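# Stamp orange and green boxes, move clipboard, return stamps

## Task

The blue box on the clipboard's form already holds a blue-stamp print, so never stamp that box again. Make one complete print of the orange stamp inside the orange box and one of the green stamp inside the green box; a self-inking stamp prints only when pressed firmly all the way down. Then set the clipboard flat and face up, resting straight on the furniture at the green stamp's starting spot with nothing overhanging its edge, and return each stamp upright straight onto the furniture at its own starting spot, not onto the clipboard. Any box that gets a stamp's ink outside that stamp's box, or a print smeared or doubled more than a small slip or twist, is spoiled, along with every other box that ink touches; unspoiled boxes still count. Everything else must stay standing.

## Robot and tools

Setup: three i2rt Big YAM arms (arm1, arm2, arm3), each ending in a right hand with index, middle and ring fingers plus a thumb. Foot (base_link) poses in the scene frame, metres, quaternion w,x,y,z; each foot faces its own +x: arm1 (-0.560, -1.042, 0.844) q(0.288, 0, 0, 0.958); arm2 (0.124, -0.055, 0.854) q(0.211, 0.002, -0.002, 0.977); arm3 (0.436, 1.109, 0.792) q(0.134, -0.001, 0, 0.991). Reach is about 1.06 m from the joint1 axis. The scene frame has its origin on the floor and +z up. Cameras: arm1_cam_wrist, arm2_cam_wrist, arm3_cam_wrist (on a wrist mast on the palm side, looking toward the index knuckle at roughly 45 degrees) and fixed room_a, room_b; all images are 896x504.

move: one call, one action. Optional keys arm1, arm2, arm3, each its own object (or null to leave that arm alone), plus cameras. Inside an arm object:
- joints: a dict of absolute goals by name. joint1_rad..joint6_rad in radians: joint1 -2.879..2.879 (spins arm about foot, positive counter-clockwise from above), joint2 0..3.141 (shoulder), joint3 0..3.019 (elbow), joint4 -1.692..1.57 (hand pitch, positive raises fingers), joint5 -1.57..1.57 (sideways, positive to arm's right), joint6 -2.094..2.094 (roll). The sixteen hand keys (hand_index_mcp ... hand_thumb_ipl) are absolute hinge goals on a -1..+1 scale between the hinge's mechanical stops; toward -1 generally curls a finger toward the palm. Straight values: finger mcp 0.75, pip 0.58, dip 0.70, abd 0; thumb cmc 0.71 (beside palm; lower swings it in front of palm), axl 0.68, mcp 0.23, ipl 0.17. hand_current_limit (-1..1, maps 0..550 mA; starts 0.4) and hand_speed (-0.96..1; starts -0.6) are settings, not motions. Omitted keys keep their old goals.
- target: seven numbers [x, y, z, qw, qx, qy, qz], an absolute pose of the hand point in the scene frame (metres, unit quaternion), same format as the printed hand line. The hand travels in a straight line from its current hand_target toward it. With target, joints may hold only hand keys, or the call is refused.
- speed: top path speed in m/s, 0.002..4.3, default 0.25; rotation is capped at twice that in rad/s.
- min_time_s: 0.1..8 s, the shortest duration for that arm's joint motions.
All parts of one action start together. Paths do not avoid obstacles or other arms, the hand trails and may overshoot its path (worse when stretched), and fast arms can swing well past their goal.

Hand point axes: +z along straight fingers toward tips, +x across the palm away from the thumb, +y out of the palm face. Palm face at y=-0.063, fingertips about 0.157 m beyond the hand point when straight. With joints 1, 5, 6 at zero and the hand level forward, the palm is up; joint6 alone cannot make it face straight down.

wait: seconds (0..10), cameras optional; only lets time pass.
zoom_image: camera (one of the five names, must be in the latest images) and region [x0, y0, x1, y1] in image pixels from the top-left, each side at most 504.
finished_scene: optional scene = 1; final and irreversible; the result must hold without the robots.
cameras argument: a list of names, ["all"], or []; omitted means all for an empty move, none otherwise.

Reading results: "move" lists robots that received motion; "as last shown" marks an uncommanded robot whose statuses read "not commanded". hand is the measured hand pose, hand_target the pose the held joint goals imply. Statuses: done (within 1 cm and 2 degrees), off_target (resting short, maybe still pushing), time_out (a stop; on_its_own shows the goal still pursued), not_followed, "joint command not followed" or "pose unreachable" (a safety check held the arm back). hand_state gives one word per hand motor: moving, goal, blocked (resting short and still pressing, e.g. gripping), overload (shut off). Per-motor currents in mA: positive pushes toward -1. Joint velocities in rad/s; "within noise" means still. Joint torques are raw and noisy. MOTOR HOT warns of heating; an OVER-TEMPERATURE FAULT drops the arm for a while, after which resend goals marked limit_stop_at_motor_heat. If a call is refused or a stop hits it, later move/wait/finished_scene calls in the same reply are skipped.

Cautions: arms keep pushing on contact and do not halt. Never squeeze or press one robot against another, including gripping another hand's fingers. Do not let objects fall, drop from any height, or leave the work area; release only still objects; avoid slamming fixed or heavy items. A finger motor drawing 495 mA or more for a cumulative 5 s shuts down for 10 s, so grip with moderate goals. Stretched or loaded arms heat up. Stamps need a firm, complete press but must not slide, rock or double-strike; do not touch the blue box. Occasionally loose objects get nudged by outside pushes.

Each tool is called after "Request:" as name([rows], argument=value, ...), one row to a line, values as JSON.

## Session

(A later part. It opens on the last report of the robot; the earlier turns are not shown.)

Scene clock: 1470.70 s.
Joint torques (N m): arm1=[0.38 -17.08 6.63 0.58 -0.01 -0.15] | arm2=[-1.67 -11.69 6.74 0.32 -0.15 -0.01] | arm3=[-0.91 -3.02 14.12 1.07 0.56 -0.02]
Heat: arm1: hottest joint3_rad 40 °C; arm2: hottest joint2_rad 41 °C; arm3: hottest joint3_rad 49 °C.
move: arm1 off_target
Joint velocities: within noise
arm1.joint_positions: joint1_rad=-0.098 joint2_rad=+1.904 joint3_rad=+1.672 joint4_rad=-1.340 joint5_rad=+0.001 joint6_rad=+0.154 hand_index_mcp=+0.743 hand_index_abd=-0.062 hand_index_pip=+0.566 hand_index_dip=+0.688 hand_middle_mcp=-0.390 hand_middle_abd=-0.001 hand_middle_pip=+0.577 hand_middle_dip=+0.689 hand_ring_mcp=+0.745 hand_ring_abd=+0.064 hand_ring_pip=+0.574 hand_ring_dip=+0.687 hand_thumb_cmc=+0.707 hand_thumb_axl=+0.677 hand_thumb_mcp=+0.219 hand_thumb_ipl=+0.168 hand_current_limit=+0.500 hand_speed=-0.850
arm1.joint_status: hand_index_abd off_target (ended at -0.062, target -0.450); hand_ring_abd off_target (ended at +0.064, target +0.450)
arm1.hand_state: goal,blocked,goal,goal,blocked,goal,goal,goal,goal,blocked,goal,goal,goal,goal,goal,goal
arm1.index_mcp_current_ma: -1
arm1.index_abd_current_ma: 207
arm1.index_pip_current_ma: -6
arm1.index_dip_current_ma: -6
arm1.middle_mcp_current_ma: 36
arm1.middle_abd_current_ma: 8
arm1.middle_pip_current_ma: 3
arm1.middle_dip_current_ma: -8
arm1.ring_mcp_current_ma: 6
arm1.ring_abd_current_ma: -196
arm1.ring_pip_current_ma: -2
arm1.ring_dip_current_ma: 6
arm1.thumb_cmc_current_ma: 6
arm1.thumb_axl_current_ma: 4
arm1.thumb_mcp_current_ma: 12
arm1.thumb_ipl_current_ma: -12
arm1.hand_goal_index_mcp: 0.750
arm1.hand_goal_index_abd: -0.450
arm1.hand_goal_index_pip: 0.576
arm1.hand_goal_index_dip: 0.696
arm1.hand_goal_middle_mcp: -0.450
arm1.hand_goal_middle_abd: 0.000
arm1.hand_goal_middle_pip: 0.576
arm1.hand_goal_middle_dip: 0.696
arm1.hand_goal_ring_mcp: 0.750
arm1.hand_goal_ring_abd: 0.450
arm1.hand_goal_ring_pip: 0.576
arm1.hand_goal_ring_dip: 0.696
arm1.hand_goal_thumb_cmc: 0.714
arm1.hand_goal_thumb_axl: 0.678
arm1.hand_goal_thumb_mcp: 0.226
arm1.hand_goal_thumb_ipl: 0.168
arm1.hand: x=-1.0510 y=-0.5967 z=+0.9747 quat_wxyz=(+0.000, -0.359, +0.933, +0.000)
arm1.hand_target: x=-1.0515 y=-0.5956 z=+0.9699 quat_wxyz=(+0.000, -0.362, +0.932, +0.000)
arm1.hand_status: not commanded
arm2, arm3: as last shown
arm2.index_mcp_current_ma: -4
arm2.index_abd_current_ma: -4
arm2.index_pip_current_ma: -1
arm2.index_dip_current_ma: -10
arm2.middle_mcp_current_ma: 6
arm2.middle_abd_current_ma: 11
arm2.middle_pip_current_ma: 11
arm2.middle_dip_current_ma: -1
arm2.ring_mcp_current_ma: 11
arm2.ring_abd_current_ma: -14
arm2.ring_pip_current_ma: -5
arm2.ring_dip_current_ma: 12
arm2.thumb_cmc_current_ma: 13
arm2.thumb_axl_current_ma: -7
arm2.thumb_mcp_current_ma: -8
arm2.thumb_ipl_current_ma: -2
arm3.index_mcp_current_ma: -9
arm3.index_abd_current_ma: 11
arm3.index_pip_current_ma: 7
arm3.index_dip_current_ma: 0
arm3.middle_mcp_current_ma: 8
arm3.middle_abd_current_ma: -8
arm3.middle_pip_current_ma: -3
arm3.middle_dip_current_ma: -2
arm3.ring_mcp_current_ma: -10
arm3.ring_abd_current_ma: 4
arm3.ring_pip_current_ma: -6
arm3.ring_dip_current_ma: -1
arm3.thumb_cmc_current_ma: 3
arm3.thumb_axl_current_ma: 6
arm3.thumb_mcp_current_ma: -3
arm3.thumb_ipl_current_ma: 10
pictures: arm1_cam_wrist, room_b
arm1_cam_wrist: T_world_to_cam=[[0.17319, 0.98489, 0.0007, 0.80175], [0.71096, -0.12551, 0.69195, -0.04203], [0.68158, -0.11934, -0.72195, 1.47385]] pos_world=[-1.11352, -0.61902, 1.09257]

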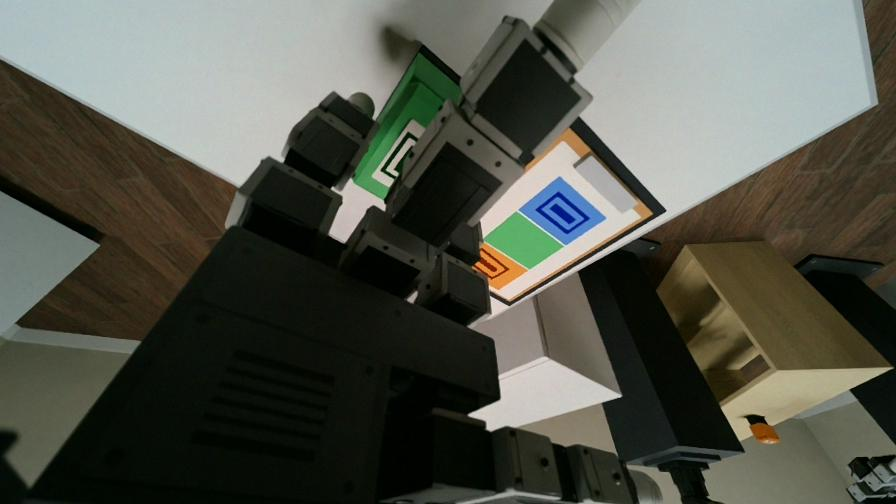

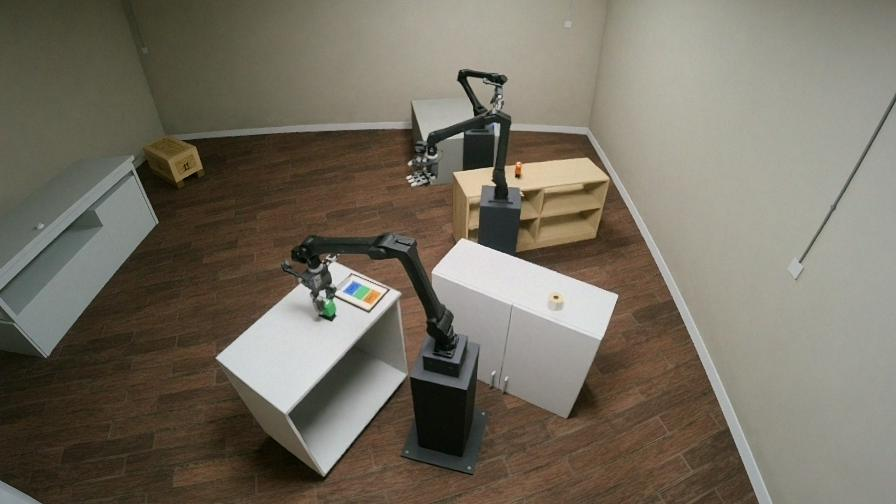

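Request:
move(arm1={"target":[-1.0515,-0.5956,1.030,0,-0.3624,0.9320,0],"speed":0.04}, cameras=["room_b","arm1_cam_wrist"])

Request:
zoom_image(camera="room_b", region=[260, 220, 400, 340])

Scene clock: 1474.07 s.
Joint torques (N m): arm1=[0.38 -19.84 11.38 -0.44 0.08 -0.14] | arm2=[-1.79 -11.46 6.76 0.34 -0.16 -0.03] | arm3=[-0.85 -2.9 14.31 1.35 0.5 -0.01]
Heat: arm1: hottest joint3_rad 40 °C; arm2: hottest joint2_rad 41 °C; arm3: hottest joint3_rad 50 °C.
move: arm1 off_target
Joint velocities: within noise
arm1.joint_positions: joint1_rad=-0.098 joint2_rad=+1.904 joint3_rad=+1.709 joint4_rad=-1.461 joint5_rad=+0.000 joint6_rad=+0.154 hand_index_mcp=+0.728 hand_index_abd=-0.061 hand_index_pip=+0.566 hand_index_dip=+0.693 hand_middle_mcp=-0.390 hand_middle_abd=-0.002 hand_middle_pip=+0.577 hand_middle_dip=+0.689 hand_ring_mcp=+0.729 hand_ring_abd=+0.067 hand_ring_pip=+0.568 hand_ring_dip=+0.689 hand_thumb_cmc=+0.707 hand_thumb_axl=+0.677 hand_thumb_mcp=+0.219 hand_thumb_ipl=+0.168 hand_current_limit=+0.500 hand_speed=-0.850
arm1.joint_status: not commanded
arm1.hand_state: blocked,blocked,goal,goal,blocked,goal,goal,goal,blocked,blocked,goal,goal,goal,goal,goal,goal
arm1.index_mcp_current_ma: -11
arm1.index_abd_current_ma: 206
arm1.index_pip_current_ma: 6
arm1.index_dip_current_ma: -9
arm1.middle_mcp_current_ma: 36
arm1.middle_abd_current_ma: 9
arm1.middle_pip_current_ma: 0
arm1.middle_dip_current_ma: 0
arm1.ring_mcp_current_ma: 5
arm1.ring_abd_current_ma: -198
arm1.ring_pip_current_ma: -7
arm1.ring_dip_current_ma: 4
arm1.thumb_cmc_current_ma: 7
arm1.thumb_axl_current_ma: 10
arm1.thumb_mcp_current_ma: 1
arm1.thumb_ipl_current_ma: -3
arm1.hand_goal_index_mcp: 0.750
arm1.hand_goal_index_abd: -0.450
arm1.hand_goal_index_pip: 0.576
arm1.hand_goal_index_dip: 0.696
arm1.hand_goal_middle_mcp: -0.450
arm1.hand_goal_middle_abd: 0.000
arm1.hand_goal_middle_pip: 0.576
arm1.hand_goal_middle_dip: 0.696
arm1.hand_goal_ring_mcp: 0.750
arm1.hand_goal_ring_abd: 0.450
arm1.hand_goal_ring_pip: 0.576
arm1.hand_goal_ring_dip: 0.696
arm1.hand_goal_thumb_cmc: 0.714
arm1.hand_goal_thumb_axl: 0.678
arm1.hand_goal_thumb_mcp: 0.226
arm1.hand_goal_thumb_ipl: 0.168
arm1.hand: x=-1.0369 y=-0.6085 z=+0.9824 quat_wxyz=(+0.021, -0.359, +0.932, -0.037)
arm1.hand_target: x=-1.0494 y=-0.5974 z=+1.0300 quat_wxyz=(+0.000, -0.362, +0.932, +0.000)
arm1.hand_status: off_target (0.051 m and 4.9 deg from the pose sent, 0.055 m and 0.4 deg at the start)
arm2.joint_positions: joint1_rad=+0.005 joint2_rad=+1.505 joint3_rad=+1.100 joint4_rad=-1.099 joint5_rad=-0.046 joint6_rad=-0.525 hand_index_mcp=-0.281 hand_index_abd=+0.005 hand_index_pip=+0.593 hand_index_dip=+0.701 hand_middle_mcp=-0.281 hand_middle_abd=+0.009 hand_middle_pip=+0.590 hand_middle_dip=+0.691 hand_ring_mcp=-0.281 hand_ring_abd=+0.005 hand_ring_pip=+0.593 hand_ring_dip=+0.704 hand_thumb_cmc=-0.564 hand_thumb_axl=+0.681 hand_thumb_mcp=+0.494 hand_thumb_ipl=-0.482 hand_current_limit=+0.550 hand_speed=-0.800
arm2.joint_status: not commanded
arm2.hand_state: goal,goal,goal,goal,goal,goal,goal,goal,goal,goal,goal,goal,goal,goal,goal,goal
arm2.index_mcp_current_ma: -5
arm2.index_abd_current_ma: -3
arm2.index_pip_current_ma: 6
arm2.index_dip_current_ma: -10
arm2.middle_mcp_current_ma: 11
arm2.middle_abd_current_ma: 9
arm2.middle_pip_current_ma: 11
arm2.middle_dip_current_ma: 0
arm2.ring_mcp_current_ma: 12
arm2.ring_abd_current_ma: -6
arm2.ring_pip_current_ma: -5
arm2.ring_dip_current_ma: 8
arm2.thumb_cmc_current_ma: 7
arm2.thumb_axl_current_ma: 2
arm2.thumb_mcp_current_ma: -13
arm2.thumb_ipl_current_ma: -6
arm2.hand_goal_index_mcp: -0.300
arm2.hand_goal_index_abd: 0.000
arm2.hand_goal_index_pip: 0.576
arm2.hand_goal_index_dip: 0.696
arm2.hand_goal_middle_mcp: -0.300
arm2.hand_goal_middle_abd: 0.000
arm2.hand_goal_middle_pip: 0.576
arm2.hand_goal_middle_dip: 0.696
arm2.hand_goal_ring_mcp: -0.300
arm2.hand_goal_ring_abd: 0.000
arm2.hand_goal_ring_pip: 0.576
arm2.hand_goal_ring_dip: 0.696
arm2.hand_goal_thumb_cmc: -0.570
arm2.hand_goal_thumb_axl: 0.678
arm2.hand_goal_thumb_mcp: 0.500
arm2.hand_goal_thumb_ipl: -0.480
arm2.hand: x=-0.3596 y=+0.1269 z=+0.9785 quat_wxyz=(-0.031, -0.743, +0.668, +0.027)
arm2.hand_target: x=-0.3563 y=+0.1280 z=+0.9819 quat_wxyz=(-0.030, -0.744, +0.667, +0.027)
arm2.hand_status: not commanded
arm3.joint_positions: joint1_rad=+2.143 joint2_rad=+0.730 joint3_rad=+0.874 joint4_rad=-0.866 joint5_rad=+0.592 joint6_rad=+1.703 hand_index_mcp=+0.754 hand_index_abd=+0.002 hand_index_pip=+0.577 hand_index_dip=+0.696 hand_middle_mcp=+0.754 hand_middle_abd=+0.003 hand_middle_pip=+0.577 hand_middle_dip=+0.696 hand_ring_mcp=+0.774 hand_ring_abd=+0.022 hand_ring_pip=+0.591 hand_ring_dip=+0.702 hand_thumb_cmc=+0.714 hand_thumb_axl=+0.677 hand_thumb_mcp=+0.226 hand_thumb_ipl=+0.168 hand_current_limit=+0.400 hand_speed=-0.600
arm3.joint_status: not commanded
arm3.hand_state: goal,goal,goal,goal,goal,goal,goal,goal,blocked,blocked,goal,goal,goal,goal,goal,goal
arm3.index_mcp_current_ma: -7
arm3.index_abd_current_ma: 10
arm3.index_pip_current_ma: 15
arm3.index_dip_current_ma: 2
arm3.middle_mcp_current_ma: 10
arm3.middle_abd_current_ma: -10
arm3.middle_pip_current_ma: -7
arm3.middle_dip_current_ma: -1
arm3.ring_mcp_current_ma: -7
arm3.ring_abd_current_ma: 2
arm3.ring_pip_current_ma: -9
arm3.ring_dip_current_ma: -5
arm3.thumb_cmc_current_ma: 1
arm3.thumb_axl_current_ma: 5
arm3.thumb_mcp_current_ma: -7
arm3.thumb_ipl_current_ma: 8
arm3.hand_goal_index_mcp: 0.754
arm3.hand_goal_index_abd: 0.000
arm3.hand_goal_index_pip: 0.576
arm3.hand_goal_index_dip: 0.696
arm3.hand_goal_middle_mcp: 0.754
arm3.hand_goal_middle_abd: 0.000
arm3.hand_goal_middle_pip: 0.576
arm3.hand_goal_middle_dip: 0.696
arm3.hand_goal_ring_mcp: 0.754
arm3.hand_goal_ring_abd: 0.000
arm3.hand_goal_ring_pip: 0.576
arm3.hand_goal_ring_dip: 0.696
arm3.hand_goal_thumb_cmc: 0.714
arm3.hand_goal_thumb_axl: 0.678
arm3.hand_goal_thumb_mcp: 0.226
arm3.hand_goal_thumb_ipl: 0.168
arm3.hand: x=+0.3588 y=+0.8021 z=+1.1410 quat_wxyz=(-0.435, -0.589, +0.654, -0.190)
arm3.hand_target: x=+0.3569 y=+0.8011 z=+1.1598 quat_wxyz=(-0.441, -0.576, +0.658, -0.202)
arm3.hand_status: not commanded
pictures: arm1_cam_wrist, room_b
arm1_cam_wrist: T_world_to_cam=[[0.17422, 0.98381, -0.04193, 0.85321], [0.66428, -0.08599, 0.74252, -0.13293], [0.7269, -0.15722, -0.66851, 1.43981]] pos_world=[-1.10695, -0.62446, 1.097]

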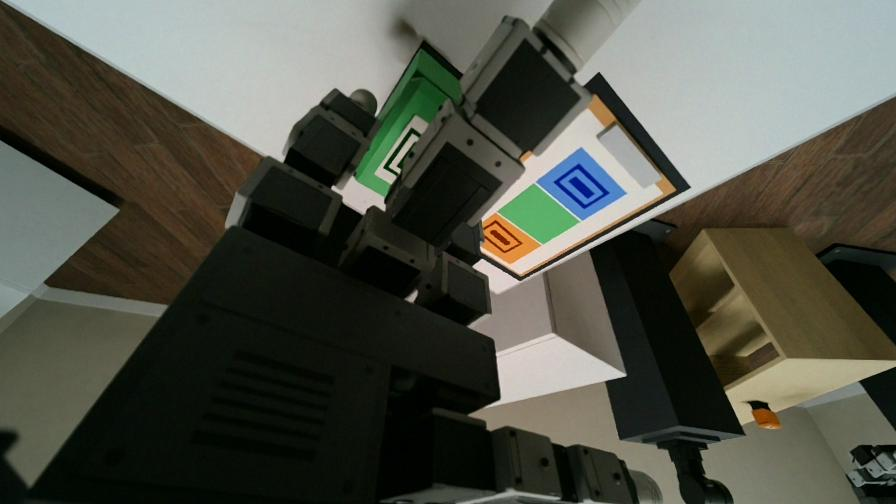

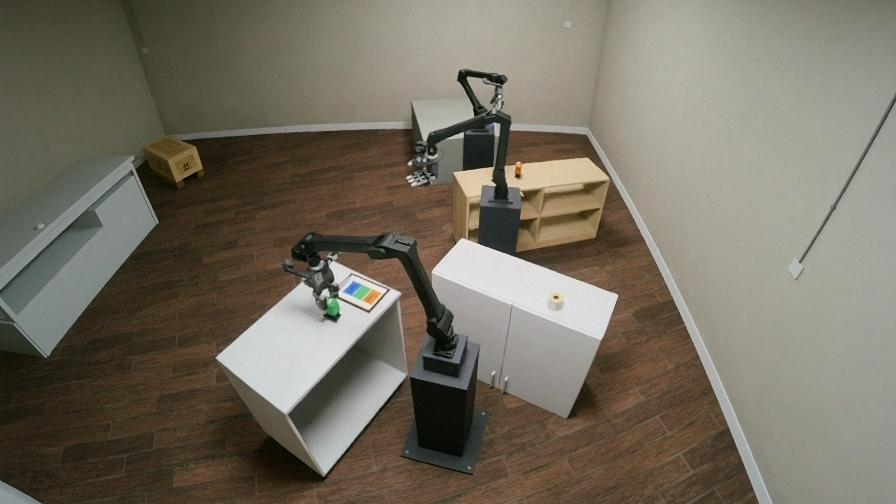

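Scaled by 3.600 from the camera's image (finer frame: 1280x720).

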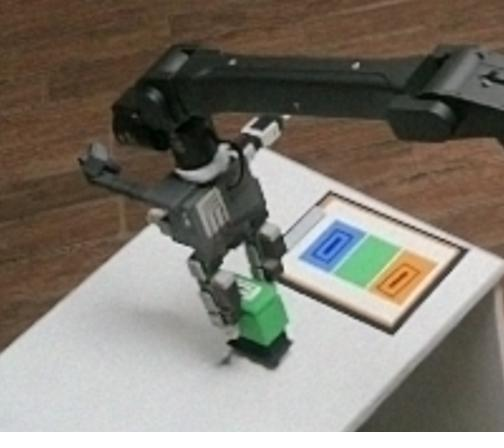

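Request:
move(arm1={"target":[-1.0515,-0.5956,1.070,0,-0.3624,0.9320,0],"speed":0.06}, cameras=["room_b","arm1_cam_wrist"])

Request:
zoom_image(camera="room_b", region=[260, 220, 400, 340])

Scene clock: 1477.23 s.
Joint torques (N m): arm1=[0.44 -20.01 11.62 -0.29 0.07 -0.13] | arm2=[-1.49 -11.52 6.8 0.39 -0.14 -0.01] | arm3=[-0.03 -2.84 14.23 1.14 0.54 -0.08]
Heat: arm1: hottest joint3_rad 41 °C; arm2: hottest joint2_rad 41 °C; arm3: hottest joint3_rad 50 °C.
move: arm1 off_target
Joint velocities: within noise
arm1.joint_positions: joint1_rad=-0.098 joint2_rad=+1.900 joint3_rad=+1.803 joint4_rad=-1.563 joint5_rad=+0.000 joint6_rad=+0.154 hand_index_mcp=+0.728 hand_index_abd=-0.061 hand_index_pip=+0.566 hand_index_dip=+0.692 hand_middle_mcp=-0.390 hand_middle_abd=-0.002 hand_middle_pip=+0.577 hand_middle_dip=+0.689 hand_ring_mcp=+0.729 hand_ring_abd=+0.067 hand_ring_pip=+0.568 hand_ring_dip=+0.689 hand_thumb_cmc=+0.707 hand_thumb_axl=+0.677 hand_thumb_mcp=+0.219 hand_thumb_ipl=+0.168 hand_current_limit=+0.500 hand_speed=-0.850
arm1.joint_status: not commanded
arm1.hand_state: blocked,blocked,goal,goal,blocked,goal,goal,goal,blocked,blocked,goal,goal,goal,goal,goal,goal
arm1.index_mcp_current_ma: -2
arm1.index_abd_current_ma: 204
arm1.index_pip_current_ma: 7
arm1.index_dip_current_ma: -7
arm1.middle_mcp_current_ma: 34
arm1.middle_abd_current_ma: 9
arm1.middle_pip_current_ma: 0
arm1.middle_dip_current_ma: -2
arm1.ring_mcp_current_ma: 0
arm1.ring_abd_current_ma: -198
arm1.ring_pip_current_ma: -4
arm1.ring_dip_current_ma: 1
arm1.thumb_cmc_current_ma: 10
arm1.thumb_axl_current_ma: 3
arm1.thumb_mcp_current_ma: 8
arm1.thumb_ipl_current_ma: 1
arm1.hand_goal_index_mcp: 0.750
arm1.hand_goal_index_abd: -0.450
arm1.hand_goal_index_pip: 0.576
arm1.hand_goal_index_dip: 0.696
arm1.hand_goal_middle_mcp: -0.450
arm1.hand_goal_middle_abd: 0.000
arm1.hand_goal_middle_pip: 0.576
arm1.hand_goal_middle_dip: 0.696
arm1.hand_goal_ring_mcp: 0.750
arm1.hand_goal_ring_abd: 0.450
arm1.hand_goal_ring_pip: 0.576
arm1.hand_goal_ring_dip: 0.696
arm1.hand_goal_thumb_cmc: 0.714
arm1.hand_goal_thumb_axl: 0.678
arm1.hand_goal_thumb_mcp: 0.226
arm1.hand_goal_thumb_ipl: 0.168
arm1.hand: x=-1.0394 y=-0.6064 z=+1.0201 quat_wxyz=(+0.022, -0.359, +0.932, -0.039)
arm1.hand_target: x=-1.0493 y=-0.5975 z=+1.0699 quat_wxyz=(+0.000, -0.362, +0.932, +0.000)
arm1.hand_status: off_target (0.052 m and 5.1 deg from the pose sent, 0.090 m and 4.9 deg at the start)
arm2, arm3: as last shown
arm2.index_mcp_current_ma: -1
arm2.index_abd_current_ma: -1
arm2.index_pip_current_ma: 4
arm2.index_dip_current_ma: -8
arm2.middle_mcp_current_ma: 6
arm2.middle_abd_current_ma: 11
arm2.middle_pip_current_ma: 8
arm2.middle_dip_current_ma: 5
arm2.ring_mcp_current_ma: 6
arm2.ring_abd_current_ma: -16
arm2.ring_pip_current_ma: -3
arm2.ring_dip_current_ma: 17
arm2.thumb_cmc_current_ma: 4
arm2.thumb_axl_current_ma: -6
arm2.thumb_mcp_current_ma: -7
arm2.thumb_ipl_current_ma: -5
arm3.index_mcp_current_ma: -9
arm3.index_abd_current_ma: 9
arm3.index_pip_current_ma: 6
arm3.index_dip_current_ma: 3
arm3.middle_mcp_current_ma: 5
arm3.middle_abd_current_ma: -14
arm3.middle_pip_current_ma: -12
arm3.middle_dip_current_ma: 4
arm3.ring_mcp_current_ma: -6
arm3.ring_abd_current_ma: 5
arm3.ring_pip_current_ma: -12
arm3.ring_dip_current_ma: -7
arm3.thumb_axl_current_ma: 7
arm3.thumb_mcp_current_ma: -9
arm3.thumb_ipl_current_ma: 10
pictures: arm1_cam_wrist, room_b
arm1_cam_wrist: T_world_to_cam=[[0.1743, 0.98373, -0.04347, 0.85481], [0.66247, -0.08449, 0.74431, -0.16182], [0.72852, -0.15853, -0.66642, 1.46604]] pos_world=[-1.10984, -0.62216, 1.13461]

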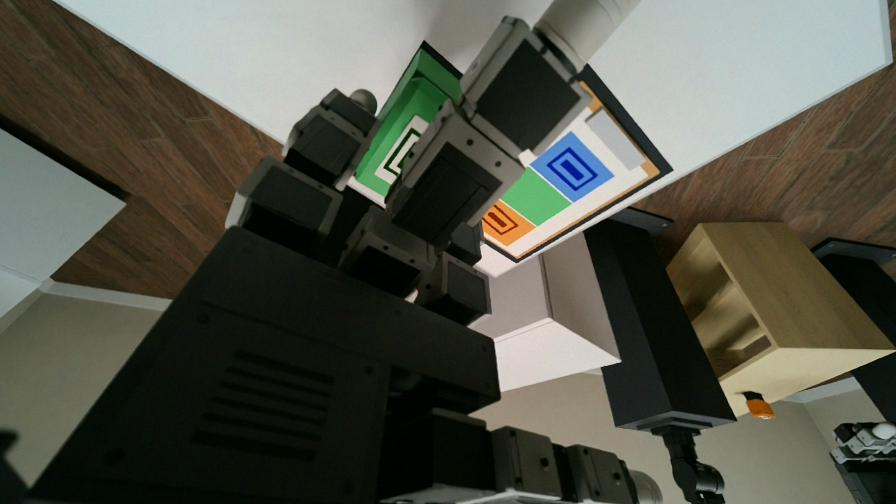

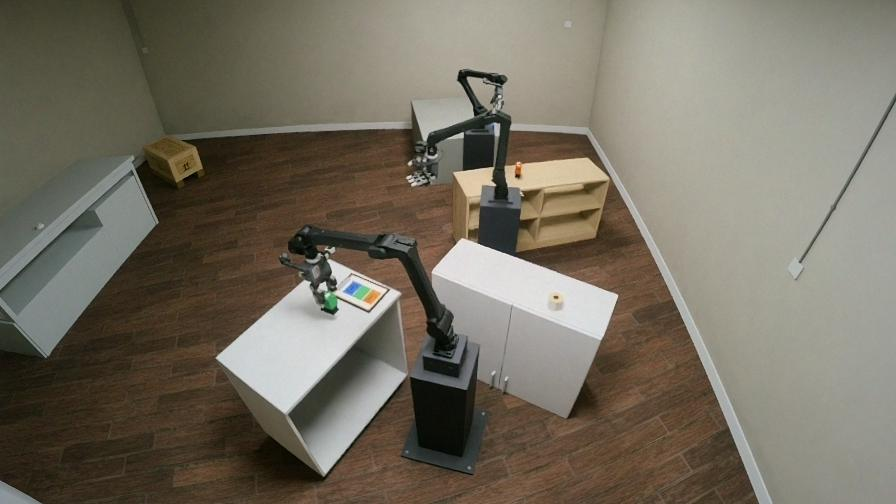

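Scaled by 3.600 from the camera's image (finer frame: 1280x720).

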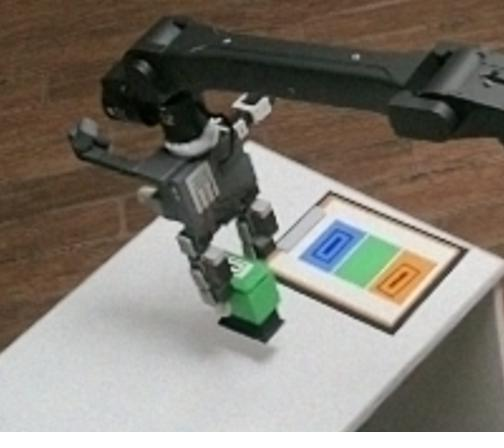

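Request:
move(arm1={"target":[-0.7682,-0.5313,1.090,0,0.4075,0.9132,0],"speed":0.12}, cameras=["room_b","arm1_cam_wrist"])

Request:
zoom_image(camera="room_b", region=[280, 200, 420, 340])

Scene clock: 1490.63 s.
Joint torques (N m): arm1=[0.21 -17.55 10.41 -0.43 0.12 0.03] | arm2=[-1.38 -11.75 6.78 0.36 -0.13 -0.02] | arm3=[-0.15 -3.14 14.23 1.4 0.51 -0.05]
Heat: arm1: hottest joint3_rad 41 °C; arm2: hottest joint2_rad 41 °C; arm3: hottest joint3_rad 50 °C.
move: arm1 off_target
Joint velocities: within noise
arm1.joint_positions: joint1_rad=-0.435 joint2_rad=+1.801 joint3_rad=+1.753 joint4_rad=-1.580 joint5_rad=+0.000 joint6_rad=+1.378 hand_index_mcp=+0.732 hand_index_abd=-0.061 hand_index_pip=+0.567 hand_index_dip=+0.694 hand_middle_mcp=-0.390 hand_middle_abd=-0.009 hand_middle_pip=+0.577 hand_middle_dip=+0.689 hand_ring_mcp=+0.734 hand_ring_abd=+0.067 hand_ring_pip=+0.568 hand_ring_dip=+0.692 hand_thumb_cmc=+0.707 hand_thumb_axl=+0.677 hand_thumb_mcp=+0.219 hand_thumb_ipl=+0.168 hand_current_limit=+0.500 hand_speed=-0.850
arm1.joint_status: not commanded
arm1.hand_state: goal,blocked,goal,goal,blocked,goal,goal,goal,goal,blocked,goal,goal,goal,goal,goal,goal
arm1.index_mcp_current_ma: -5
arm1.index_abd_current_ma: 204
arm1.index_pip_current_ma: 10
arm1.index_dip_current_ma: -8
arm1.middle_mcp_current_ma: 25
arm1.middle_abd_current_ma: -2
arm1.middle_pip_current_ma: 7
arm1.middle_dip_current_ma: 0
arm1.ring_mcp_current_ma: -5
arm1.ring_abd_current_ma: -199
arm1.ring_pip_current_ma: -11
arm1.ring_dip_current_ma: 3
arm1.thumb_cmc_current_ma: 9
arm1.thumb_axl_current_ma: 8
arm1.thumb_mcp_current_ma: -2
arm1.thumb_ipl_current_ma: -5
arm1.hand_goal_index_mcp: 0.750
arm1.hand_goal_index_abd: -0.450
arm1.hand_goal_index_pip: 0.576
arm1.hand_goal_index_dip: 0.696
arm1.hand_goal_middle_mcp: -0.450
arm1.hand_goal_middle_abd: 0.000
arm1.hand_goal_middle_pip: 0.576
arm1.hand_goal_middle_dip: 0.696
arm1.hand_goal_ring_mcp: 0.750
arm1.hand_goal_ring_abd: 0.450
arm1.hand_goal_ring_pip: 0.576
arm1.hand_goal_ring_dip: 0.696
arm1.hand_goal_thumb_cmc: 0.714
arm1.hand_goal_thumb_axl: 0.678
arm1.hand_goal_thumb_mcp: 0.226
arm1.hand_goal_thumb_ipl: 0.168
arm1.hand: x=-0.7660 y=-0.5397 z=+1.0623 quat_wxyz=(+0.023, +0.401, +0.916, -0.017)
arm1.hand_target: x=-0.7678 y=-0.5323 z=+1.0899 quat_wxyz=(+0.000, +0.407, +0.913, +0.000)
arm1.hand_status: off_target (0.029 m and 3.4 deg from the pose sent, 0.290 m and 90.3 deg at the start)
arm2, arm3: as last shown
arm2.index_mcp_current_ma: -4
arm2.index_abd_current_ma: -4
arm2.index_pip_current_ma: 7
arm2.index_dip_current_ma: -11
arm2.middle_mcp_current_ma: 9
arm2.middle_abd_current_ma: 8
arm2.middle_pip_current_ma: 2
arm2.middle_dip_current_ma: -6
arm2.ring_mcp_current_ma: 20
arm2.ring_abd_current_ma: -7
arm2.ring_dip_current_ma: 20
arm2.thumb_cmc_current_ma: 6
arm2.thumb_axl_current_ma: -7
arm2.thumb_ipl_current_ma: -6
arm3.index_mcp_current_ma: -3
arm3.index_abd_current_ma: 8
arm3.index_pip_current_ma: 5
arm3.index_dip_current_ma: 5
arm3.middle_mcp_current_ma: 7
arm3.middle_abd_current_ma: -11
arm3.middle_pip_current_ma: -10
arm3.middle_dip_current_ma: 1
arm3.ring_mcp_current_ma: -7
arm3.ring_abd_current_ma: 4
arm3.ring_pip_current_ma: -9
arm3.thumb_cmc_current_ma: 4
arm3.thumb_mcp_current_ma: -14
arm3.thumb_ipl_current_ma: 9
pictures: arm1_cam_wrist, room_b
arm1_cam_wrist: T_world_to_cam=[[0.98609, -0.16193, 0.03739, 0.66102], [-0.13867, -0.67776, 0.72208, -1.27901], [-0.09159, -0.71723, -0.69079, 0.40159]] pos_world=[-0.79241, -0.4718, 1.17626]

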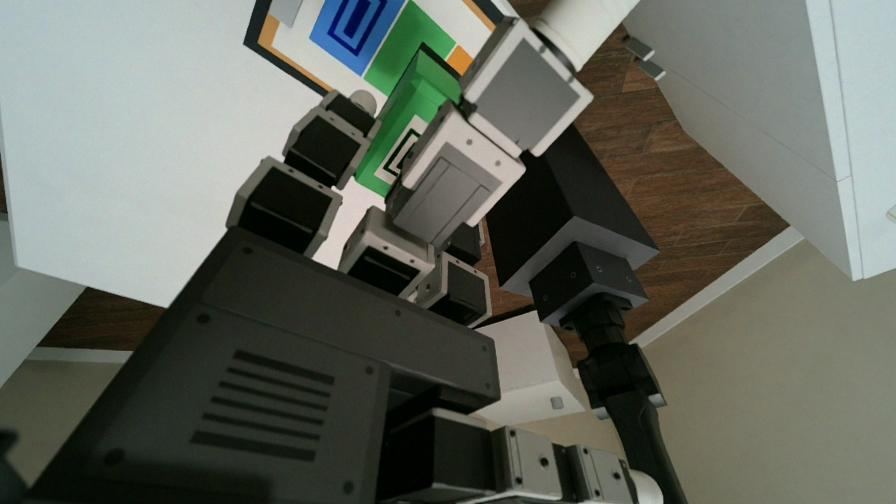

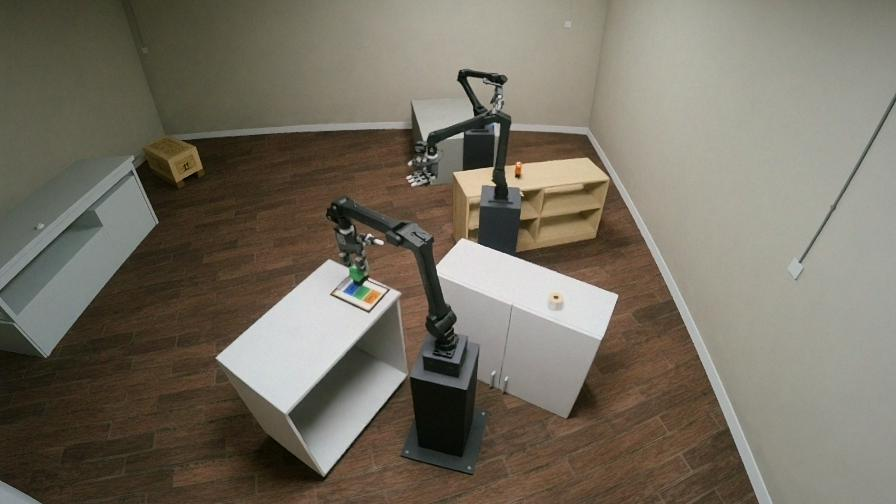

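Scaled by 3.600 from the camera's image (finer frame: 1280x720).

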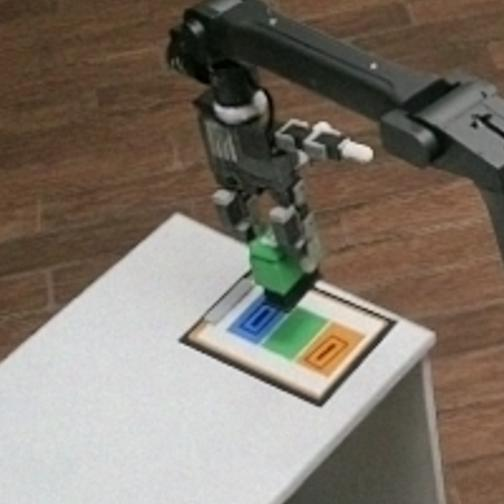

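Request:
zoom_image(camera="arm1_cam_wrist", region=[230, 0, 560, 220])

Scaled by 1.527 from the camera's image (finer frame: 1280x720).

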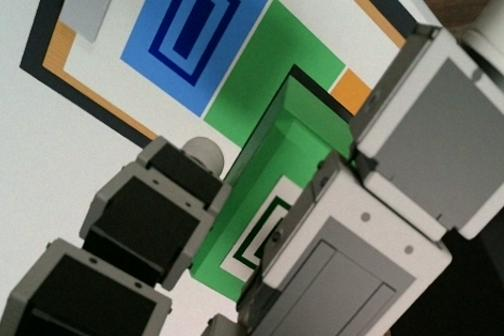

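Request:
zoom_image(camera="arm1_cam_wrist", region=[340, 0, 480, 120])

Scaled by 3.600 from the camera's image (finer frame: 1280x720).

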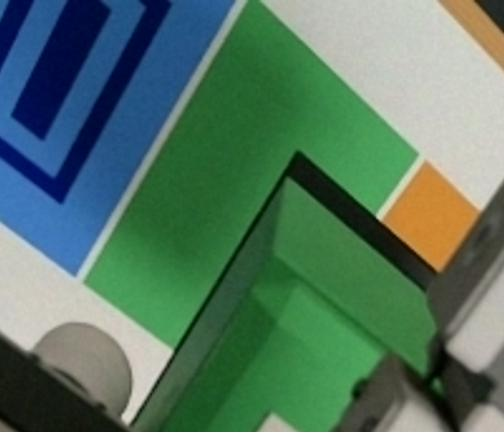

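Request:
move(arm1={"target":[-0.7660,-0.5315,1.005,0,0.4075,0.9132,0],"speed":0.05}, cameras=["room_b","arm1_cam_wrist"])

Request:
zoom_image(camera="arm1_cam_wrist", region=[300, 0, 500, 170])

Request:
zoom_image(camera="room_b", region=[300, 240, 400, 330])

Scene clock: 1507.00 s.
Joint torques (N m): arm1=[-0.09 -16.44 6.86 0.38 0.13 0.01] | arm2=[-1.55 -11.58 6.76 0.32 -0.14 -0.03] | arm3=[-0.97 -2.61 14.56 1.31 0.47 -0.05]
Heat: arm1: hottest joint3_rad 42 °C; arm2: hottest joint2_rad 40 °C; arm3: hottest joint3_rad 50 °C.
move: arm1 done
Joint velocities: within noise
arm1.joint_positions: joint1_rad=-0.435 joint2_rad=+1.808 joint3_rad=+1.608 joint4_rad=-1.384 joint5_rad=+0.000 joint6_rad=+1.378 hand_index_mcp=+0.733 hand_index_abd=-0.061 hand_index_pip=+0.567 hand_index_dip=+0.694 hand_middle_mcp=-0.390 hand_middle_abd=-0.009 hand_middle_pip=+0.577 hand_middle_dip=+0.689 hand_ring_mcp=+0.735 hand_ring_abd=+0.067 hand_ring_pip=+0.568 hand_ring_dip=+0.692 hand_thumb_cmc=+0.707 hand_thumb_axl=+0.677 hand_thumb_mcp=+0.219 hand_thumb_ipl=+0.168 hand_current_limit=+0.500 hand_speed=-0.850
arm1.joint_status: not commanded
arm1.hand_state: goal,blocked,goal,goal,blocked,goal,goal,goal,goal,blocked,goal,goal,goal,goal,goal,goal
arm1.index_mcp_current_ma: -9
arm1.index_abd_current_ma: 208
arm1.index_pip_current_ma: -1
arm1.index_dip_current_ma: -11
arm1.middle_mcp_current_ma: 29
arm1.middle_abd_current_ma: 1
arm1.middle_pip_current_ma: -11
arm1.middle_dip_current_ma: -7
arm1.ring_mcp_current_ma: -6
arm1.ring_abd_current_ma: -195
arm1.ring_pip_current_ma: -8
arm1.ring_dip_current_ma: 5
arm1.thumb_cmc_current_ma: 9
arm1.thumb_axl_current_ma: 17
arm1.thumb_mcp_current_ma: -3
arm1.thumb_ipl_current_ma: -6
arm1.hand_goal_index_mcp: 0.750
arm1.hand_goal_index_abd: -0.450
arm1.hand_goal_index_pip: 0.576
arm1.hand_goal_index_dip: 0.696
arm1.hand_goal_middle_mcp: -0.450
arm1.hand_goal_middle_abd: 0.000
arm1.hand_goal_middle_pip: 0.576
arm1.hand_goal_middle_dip: 0.696
arm1.hand_goal_ring_mcp: 0.750
arm1.hand_goal_ring_abd: 0.450
arm1.hand_goal_ring_pip: 0.576
arm1.hand_goal_ring_dip: 0.696
arm1.hand_goal_thumb_cmc: 0.714
arm1.hand_goal_thumb_axl: 0.678
arm1.hand_goal_thumb_mcp: 0.226
arm1.hand_goal_thumb_ipl: 0.168
arm1.hand: x=-0.7691 y=-0.5344 z=+1.0031 quat_wxyz=(+0.005, +0.401, +0.916, -0.004)
arm1.hand_target: x=-0.7660 y=-0.5316 z=+1.0049 quat_wxyz=(+0.000, +0.407, +0.913, +0.000)
arm1.hand_status: done (0.005 m and 1.1 deg from the pose sent, 0.058 m and 3.4 deg at the start)
arm2, arm3: as last shown
arm2.index_mcp_current_ma: -9
arm2.index_abd_current_ma: 2
arm2.index_pip_current_ma: 9
arm2.index_dip_current_ma: -6
arm2.middle_mcp_current_ma: 2
arm2.middle_abd_current_ma: 9
arm2.middle_pip_current_ma: 6
arm2.middle_dip_current_ma: 4
arm2.ring_mcp_current_ma: 17
arm2.ring_abd_current_ma: -4
arm2.ring_pip_current_ma: -6
arm2.ring_dip_current_ma: 11
arm2.thumb_cmc_current_ma: 10
arm2.thumb_axl_current_ma: -2
arm2.thumb_mcp_current_ma: -8
arm3.index_mcp_current_ma: -5
arm3.index_abd_current_ma: 5
arm3.index_pip_current_ma: 8
arm3.index_dip_current_ma: 2
arm3.middle_mcp_current_ma: 10
arm3.middle_abd_current_ma: -8
arm3.middle_pip_current_ma: -14
arm3.middle_dip_current_ma: -1
arm3.ring_mcp_current_ma: -6
arm3.ring_abd_current_ma: 8
arm3.ring_pip_current_ma: -14
arm3.ring_dip_current_ma: -3
arm3.thumb_cmc_current_ma: -2
arm3.thumb_axl_current_ma: 4
arm3.thumb_mcp_current_ma: -8
arm3.thumb_ipl_current_ma: 7
pictures: arm1_cam_wrist, room_b
arm1_cam_wrist: T_world_to_cam=[[0.98651, -0.16353, 0.00778, 0.69627], [-0.12236, -0.70493, 0.69864, -1.2115], [-0.10876, -0.69017, -0.71543, 0.39029]] pos_world=[-0.79267, -0.4708, 1.12021]

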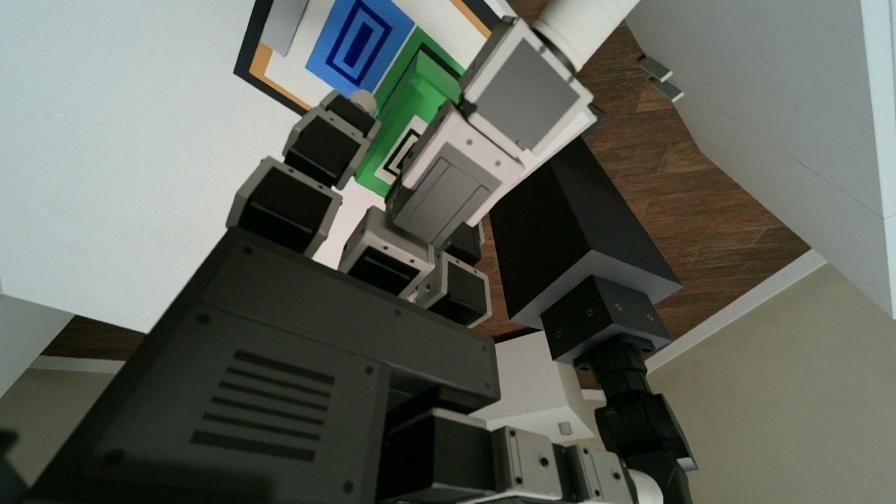

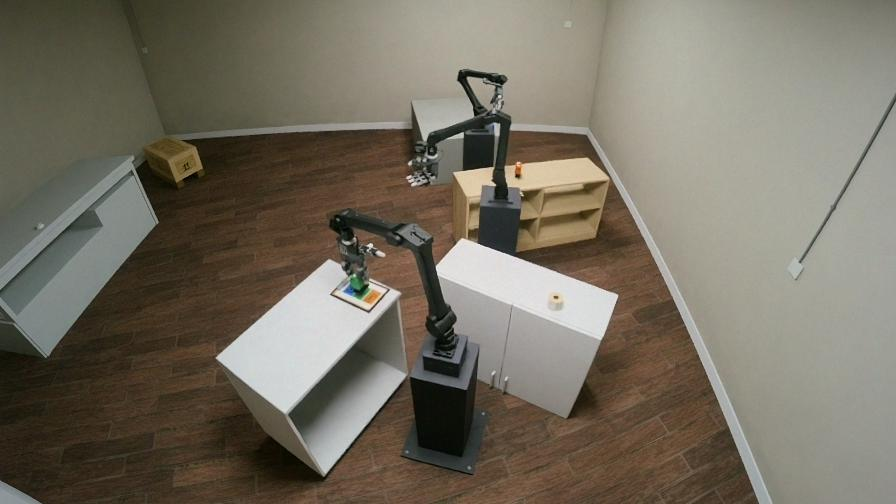

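Scaled by 2.520 from the camera's image (finer frame: 1280x720).

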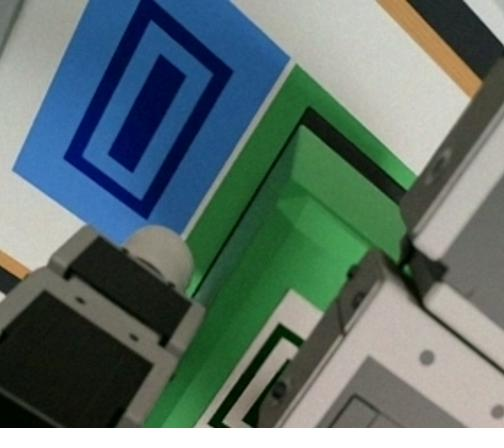

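Scaled by 5.040 from the camera's image (finer frame: 1280x720).

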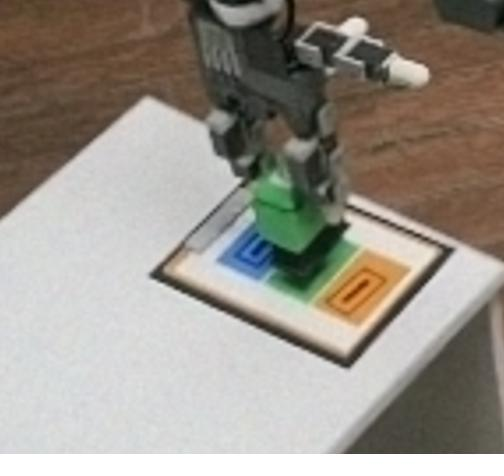

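Request:
move(arm1={"target":[-0.7665,-0.5275,0.995,0,0.4155,0.9096,0],"speed":0.05}, cameras=["room_b","arm1_cam_wrist"])

Request:
zoom_image(camera="arm1_cam_wrist", region=[340, 0, 480, 120])

Request:
zoom_image(camera="room_b", region=[320, 255, 400, 325])

Scene clock: 1517.30 s.
Joint torques (N m): arm1=[-0.09 -16.62 6.83 0.36 0.13 0.03] | arm2=[-2.02 -11.63 6.75 0.34 -0.14 -0.02] | arm3=[-0.38 -3.6 14.06 1.39 0.52 -0.03]
Heat: arm1: hottest joint3_rad 42 °C; arm2: hottest joint2_rad 40 °C; arm3: hottest joint3_rad 50 °C.
move: arm1 done
Joint velocities: within noise
arm1.joint_positions: joint1_rad=-0.438 joint2_rad=+1.827 joint3_rad=+1.608 joint4_rad=-1.365 joint5_rad=+0.000 joint6_rad=+1.389 hand_index_mcp=+0.733 hand_index_abd=-0.061 hand_index_pip=+0.567 hand_index_dip=+0.694 hand_middle_mcp=-0.390 hand_middle_abd=-0.009 hand_middle_pip=+0.577 hand_middle_dip=+0.689 hand_ring_mcp=+0.735 hand_ring_abd=+0.067 hand_ring_pip=+0.568 hand_ring_dip=+0.692 hand_thumb_cmc=+0.707 hand_thumb_axl=+0.677 hand_thumb_mcp=+0.219 hand_thumb_ipl=+0.168 hand_current_limit=+0.500 hand_speed=-0.850
arm1.joint_status: not commanded
arm1.hand_state: goal,blocked,goal,goal,blocked,goal,goal,goal,goal,blocked,goal,goal,goal,goal,goal,goal
arm1.index_mcp_current_ma: -9
arm1.index_abd_current_ma: 206
arm1.index_pip_current_ma: 10
arm1.index_dip_current_ma: -7
arm1.middle_mcp_current_ma: 27
arm1.middle_abd_current_ma: -3
arm1.middle_pip_current_ma: -3
arm1.middle_dip_current_ma: -2
arm1.ring_mcp_current_ma: -3
arm1.ring_abd_current_ma: -198
arm1.ring_pip_current_ma: 3
arm1.ring_dip_current_ma: 11
arm1.thumb_cmc_current_ma: 11
arm1.thumb_axl_current_ma: 6
arm1.thumb_mcp_current_ma: -1
arm1.thumb_ipl_current_ma: -1
arm1.hand_goal_index_mcp: 0.750
arm1.hand_goal_index_abd: -0.450
arm1.hand_goal_index_pip: 0.576
arm1.hand_goal_index_dip: 0.696
arm1.hand_goal_middle_mcp: -0.450
arm1.hand_goal_middle_abd: 0.000
arm1.hand_goal_middle_pip: 0.576
arm1.hand_goal_middle_dip: 0.696
arm1.hand_goal_ring_mcp: 0.750
arm1.hand_goal_ring_abd: 0.450
arm1.hand_goal_ring_pip: 0.576
arm1.hand_goal_ring_dip: 0.696
arm1.hand_goal_thumb_cmc: 0.714
arm1.hand_goal_thumb_axl: 0.678
arm1.hand_goal_thumb_mcp: 0.226
arm1.hand_goal_thumb_ipl: 0.168
arm1.hand: x=-0.7699 y=-0.5304 z=+0.9930 quat_wxyz=(+0.005, +0.408, +0.913, -0.004)
arm1.hand_target: x=-0.7664 y=-0.5276 z=+0.9950 quat_wxyz=(+0.000, +0.416, +0.910, +0.000)
arm1.hand_status: done (0.005 m and 1.2 deg from the pose sent, 0.011 m and 1.9 deg at the start)
arm2, arm3: as last shown
arm2.index_mcp_current_ma: -3
arm2.index_abd_current_ma: -9
arm2.index_pip_current_ma: 6
arm2.middle_mcp_current_ma: 10
arm2.middle_abd_current_ma: 10
arm2.middle_pip_current_ma: 12
arm2.middle_dip_current_ma: 0
arm2.ring_mcp_current_ma: 11
arm2.ring_abd_current_ma: -14
arm2.ring_pip_current_ma: -9
arm2.ring_dip_current_ma: 10
arm2.thumb_cmc_current_ma: 5
arm2.thumb_axl_current_ma: -1
arm2.thumb_mcp_current_ma: -15
arm2.thumb_ipl_current_ma: -3
arm3.index_mcp_current_ma: -8
arm3.index_abd_current_ma: 11
arm3.index_pip_current_ma: 6
arm3.middle_mcp_current_ma: 9
arm3.middle_abd_current_ma: -6
arm3.middle_pip_current_ma: -13
arm3.middle_dip_current_ma: 2
arm3.ring_mcp_current_ma: -7
arm3.ring_abd_current_ma: 6
arm3.ring_pip_current_ma: -10
arm3.ring_dip_current_ma: -5
arm3.thumb_cmc_current_ma: -1
arm3.thumb_mcp_current_ma: -11
arm3.thumb_ipl_current_ma: 10
pictures: arm1_cam_wrist, room_b
arm1_cam_wrist: T_world_to_cam=[[0.98416, -0.17711, 0.00819, 0.68846], [-0.13231, -0.70295, 0.69882, -1.20845], [-0.11801, -0.68883, -0.71525, 0.3791]] pos_world=[-0.79271, -0.46642, 1.11001]

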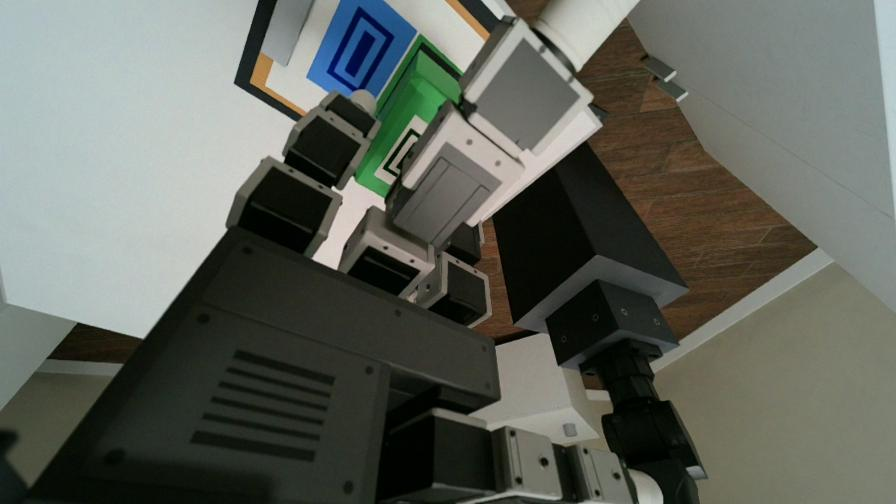

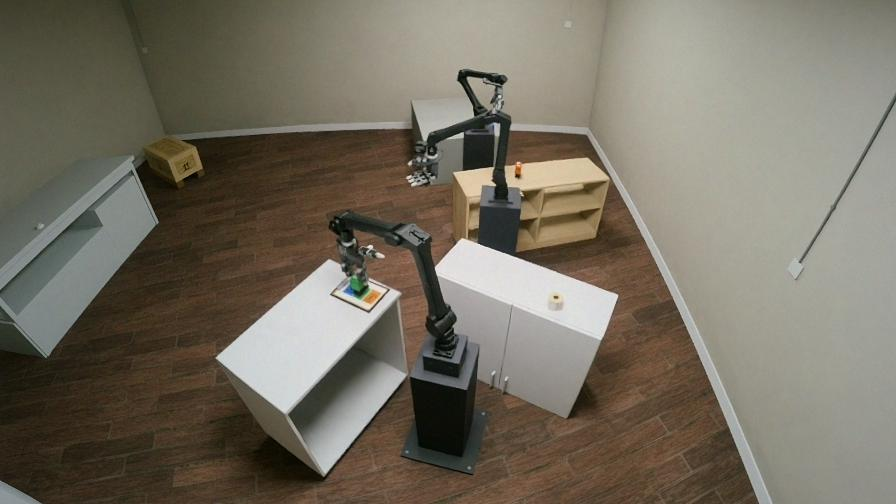

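Scaled by 3.600 from the camera's image (finer frame: 1280x720).

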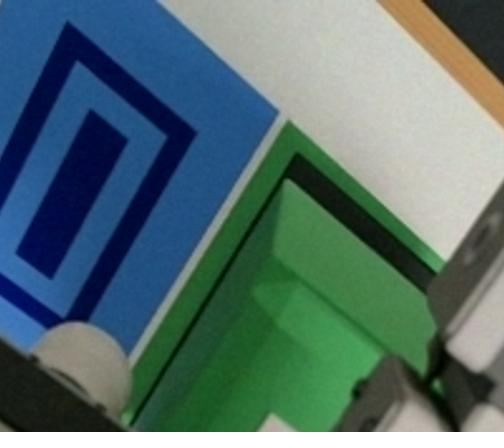

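Scaled by 6.300 from the camera's image (finer frame: 1280x720).

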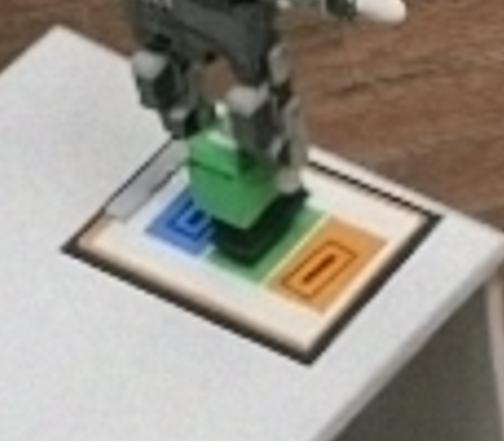

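Request:
move(arm1={"target":[-0.7665,-0.5275,0.981,0,0.4155,0.9096,0],"speed":0.03}, cameras=["room_b","arm1_cam_wrist"])

Request:
zoom_image(camera="arm1_cam_wrist", region=[340, 0, 480, 120])

Request:
zoom_image(camera="room_b", region=[320, 255, 400, 325])

Scene clock: 1522.03 s.
Joint torques (N m): arm1=[-0.09 -16.56 6.74 0.34 0.13 0.04] | arm2=[-1.67 -11.46 6.75 0.35 -0.15 -0.01] | arm3=[-0.5 -3.43 14.48 1.21 0.55 -0.08]
Heat: arm1: hottest joint3_rad 41 °C; arm2: hottest joint2_rad 40 °C; arm3: hottest joint3_rad 50 °C.
move: arm1 done
Joint velocities: within noise
arm1.joint_positions: joint1_rad=-0.438 joint2_rad=+1.835 joint3_rad=+1.583 joint4_rad=-1.331 joint5_rad=+0.000 joint6_rad=+1.390 hand_index_mcp=+0.733 hand_index_abd=-0.061 hand_index_pip=+0.568 hand_index_dip=+0.694 hand_middle_mcp=-0.390 hand_middle_abd=-0.009 hand_middle_pip=+0.577 hand_middle_dip=+0.689 hand_ring_mcp=+0.735 hand_ring_abd=+0.067 hand_ring_pip=+0.568 hand_ring_dip=+0.692 hand_thumb_cmc=+0.707 hand_thumb_axl=+0.677 hand_thumb_mcp=+0.219 hand_thumb_ipl=+0.168 hand_current_limit=+0.500 hand_speed=-0.850
arm1.joint_status: not commanded
arm1.hand_state: goal,blocked,goal,goal,blocked,goal,goal,goal,goal,blocked,goal,goal,goal,goal,goal,goal
arm1.index_mcp_current_ma: -9
arm1.index_abd_current_ma: 213
arm1.index_pip_current_ma: 5
arm1.index_dip_current_ma: -3
arm1.middle_mcp_current_ma: 31
arm1.middle_abd_current_ma: 4
arm1.middle_pip_current_ma: -4
arm1.middle_dip_current_ma: -4
arm1.ring_mcp_current_ma: 6
arm1.ring_abd_current_ma: -202
arm1.ring_pip_current_ma: -4
arm1.ring_dip_current_ma: 2
arm1.thumb_cmc_current_ma: 7
arm1.thumb_axl_current_ma: 11
arm1.thumb_mcp_current_ma: 7
arm1.thumb_ipl_current_ma: -5
arm1.hand_goal_index_mcp: 0.750
arm1.hand_goal_index_abd: -0.450
arm1.hand_goal_index_pip: 0.576
arm1.hand_goal_index_dip: 0.696
arm1.hand_goal_middle_mcp: -0.450
arm1.hand_goal_middle_abd: 0.000
arm1.hand_goal_middle_pip: 0.576
arm1.hand_goal_middle_dip: 0.696
arm1.hand_goal_ring_mcp: 0.750
arm1.hand_goal_ring_abd: 0.450
arm1.hand_goal_ring_pip: 0.576
arm1.hand_goal_ring_dip: 0.696
arm1.hand_goal_thumb_cmc: 0.714
arm1.hand_goal_thumb_axl: 0.678
arm1.hand_goal_thumb_mcp: 0.226
arm1.hand_goal_thumb_ipl: 0.168
arm1.hand: x=-0.7700 y=-0.5303 z=+0.9795 quat_wxyz=(+0.005, +0.408, +0.913, -0.004)
arm1.hand_target: x=-0.7664 y=-0.5275 z=+0.9810 quat_wxyz=(+0.000, +0.416, +0.910, +0.000)
arm1.hand_status: done (0.005 m and 1.2 deg from the pose sent, 0.013 m and 1.2 deg at the start)
arm2, arm3: as last shown
arm2.index_mcp_current_ma: 0
arm2.index_abd_current_ma: -7
arm2.index_pip_current_ma: 2
arm2.index_dip_current_ma: -7
arm2.middle_mcp_current_ma: 3
arm2.middle_abd_current_ma: 7
arm2.middle_pip_current_ma: -3
arm2.middle_dip_current_ma: -8
arm2.ring_mcp_current_ma: 6
arm2.ring_abd_current_ma: -5
arm2.ring_pip_current_ma: 0
arm2.ring_dip_current_ma: 8
arm2.thumb_cmc_current_ma: 12
arm2.thumb_axl_current_ma: -3
arm2.thumb_mcp_current_ma: -14
arm2.thumb_ipl_current_ma: -5
arm3.index_mcp_current_ma: -7
arm3.index_abd_current_ma: 10
arm3.index_pip_current_ma: 7
arm3.index_dip_current_ma: -3
arm3.middle_mcp_current_ma: 7
arm3.middle_abd_current_ma: -8
arm3.middle_pip_current_ma: -8
arm3.middle_dip_current_ma: -1
arm3.ring_mcp_current_ma: -10
arm3.ring_abd_current_ma: 3
arm3.ring_pip_current_ma: -3
arm3.ring_dip_current_ma: -3
arm3.thumb_cmc_current_ma: -5
arm3.thumb_mcp_current_ma: -9
arm3.thumb_ipl_current_ma: 6
pictures: arm1_cam_wrist, room_b
arm1_cam_wrist: T_world_to_cam=[[0.98411, -0.17739, 0.00747, 0.68918], [-0.13212, -0.70358, 0.69823, -1.19865], [-0.11861, -0.68812, -0.71584, 0.36995]] pos_world=[-0.79272, -0.46652, 1.09661]

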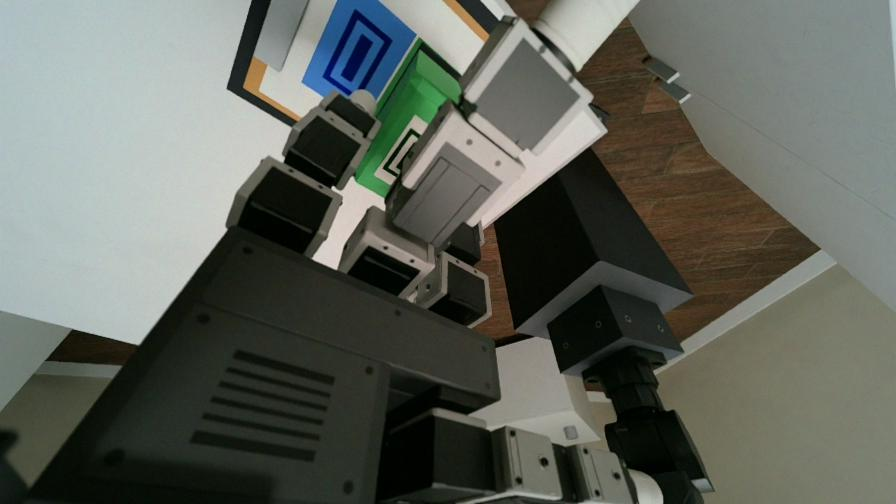

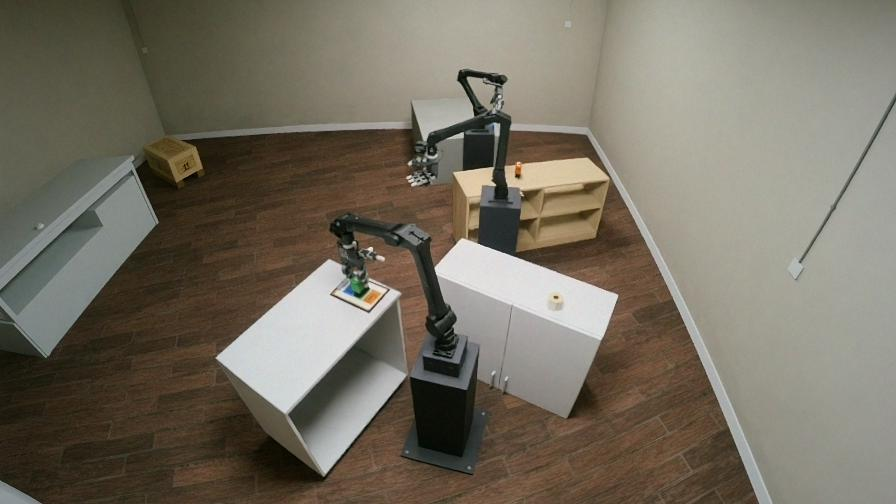

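Scaled by 3.600 from the camera's image (finer frame: 1280x720).

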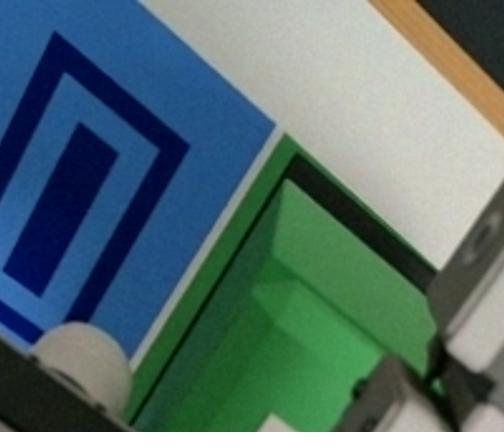

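Scaled by 6.300 from the camera's image (finer frame: 1280x720).

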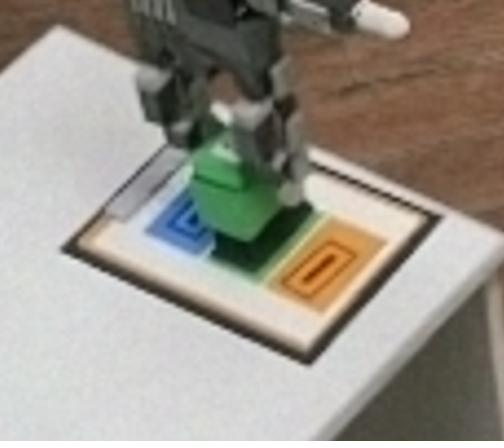

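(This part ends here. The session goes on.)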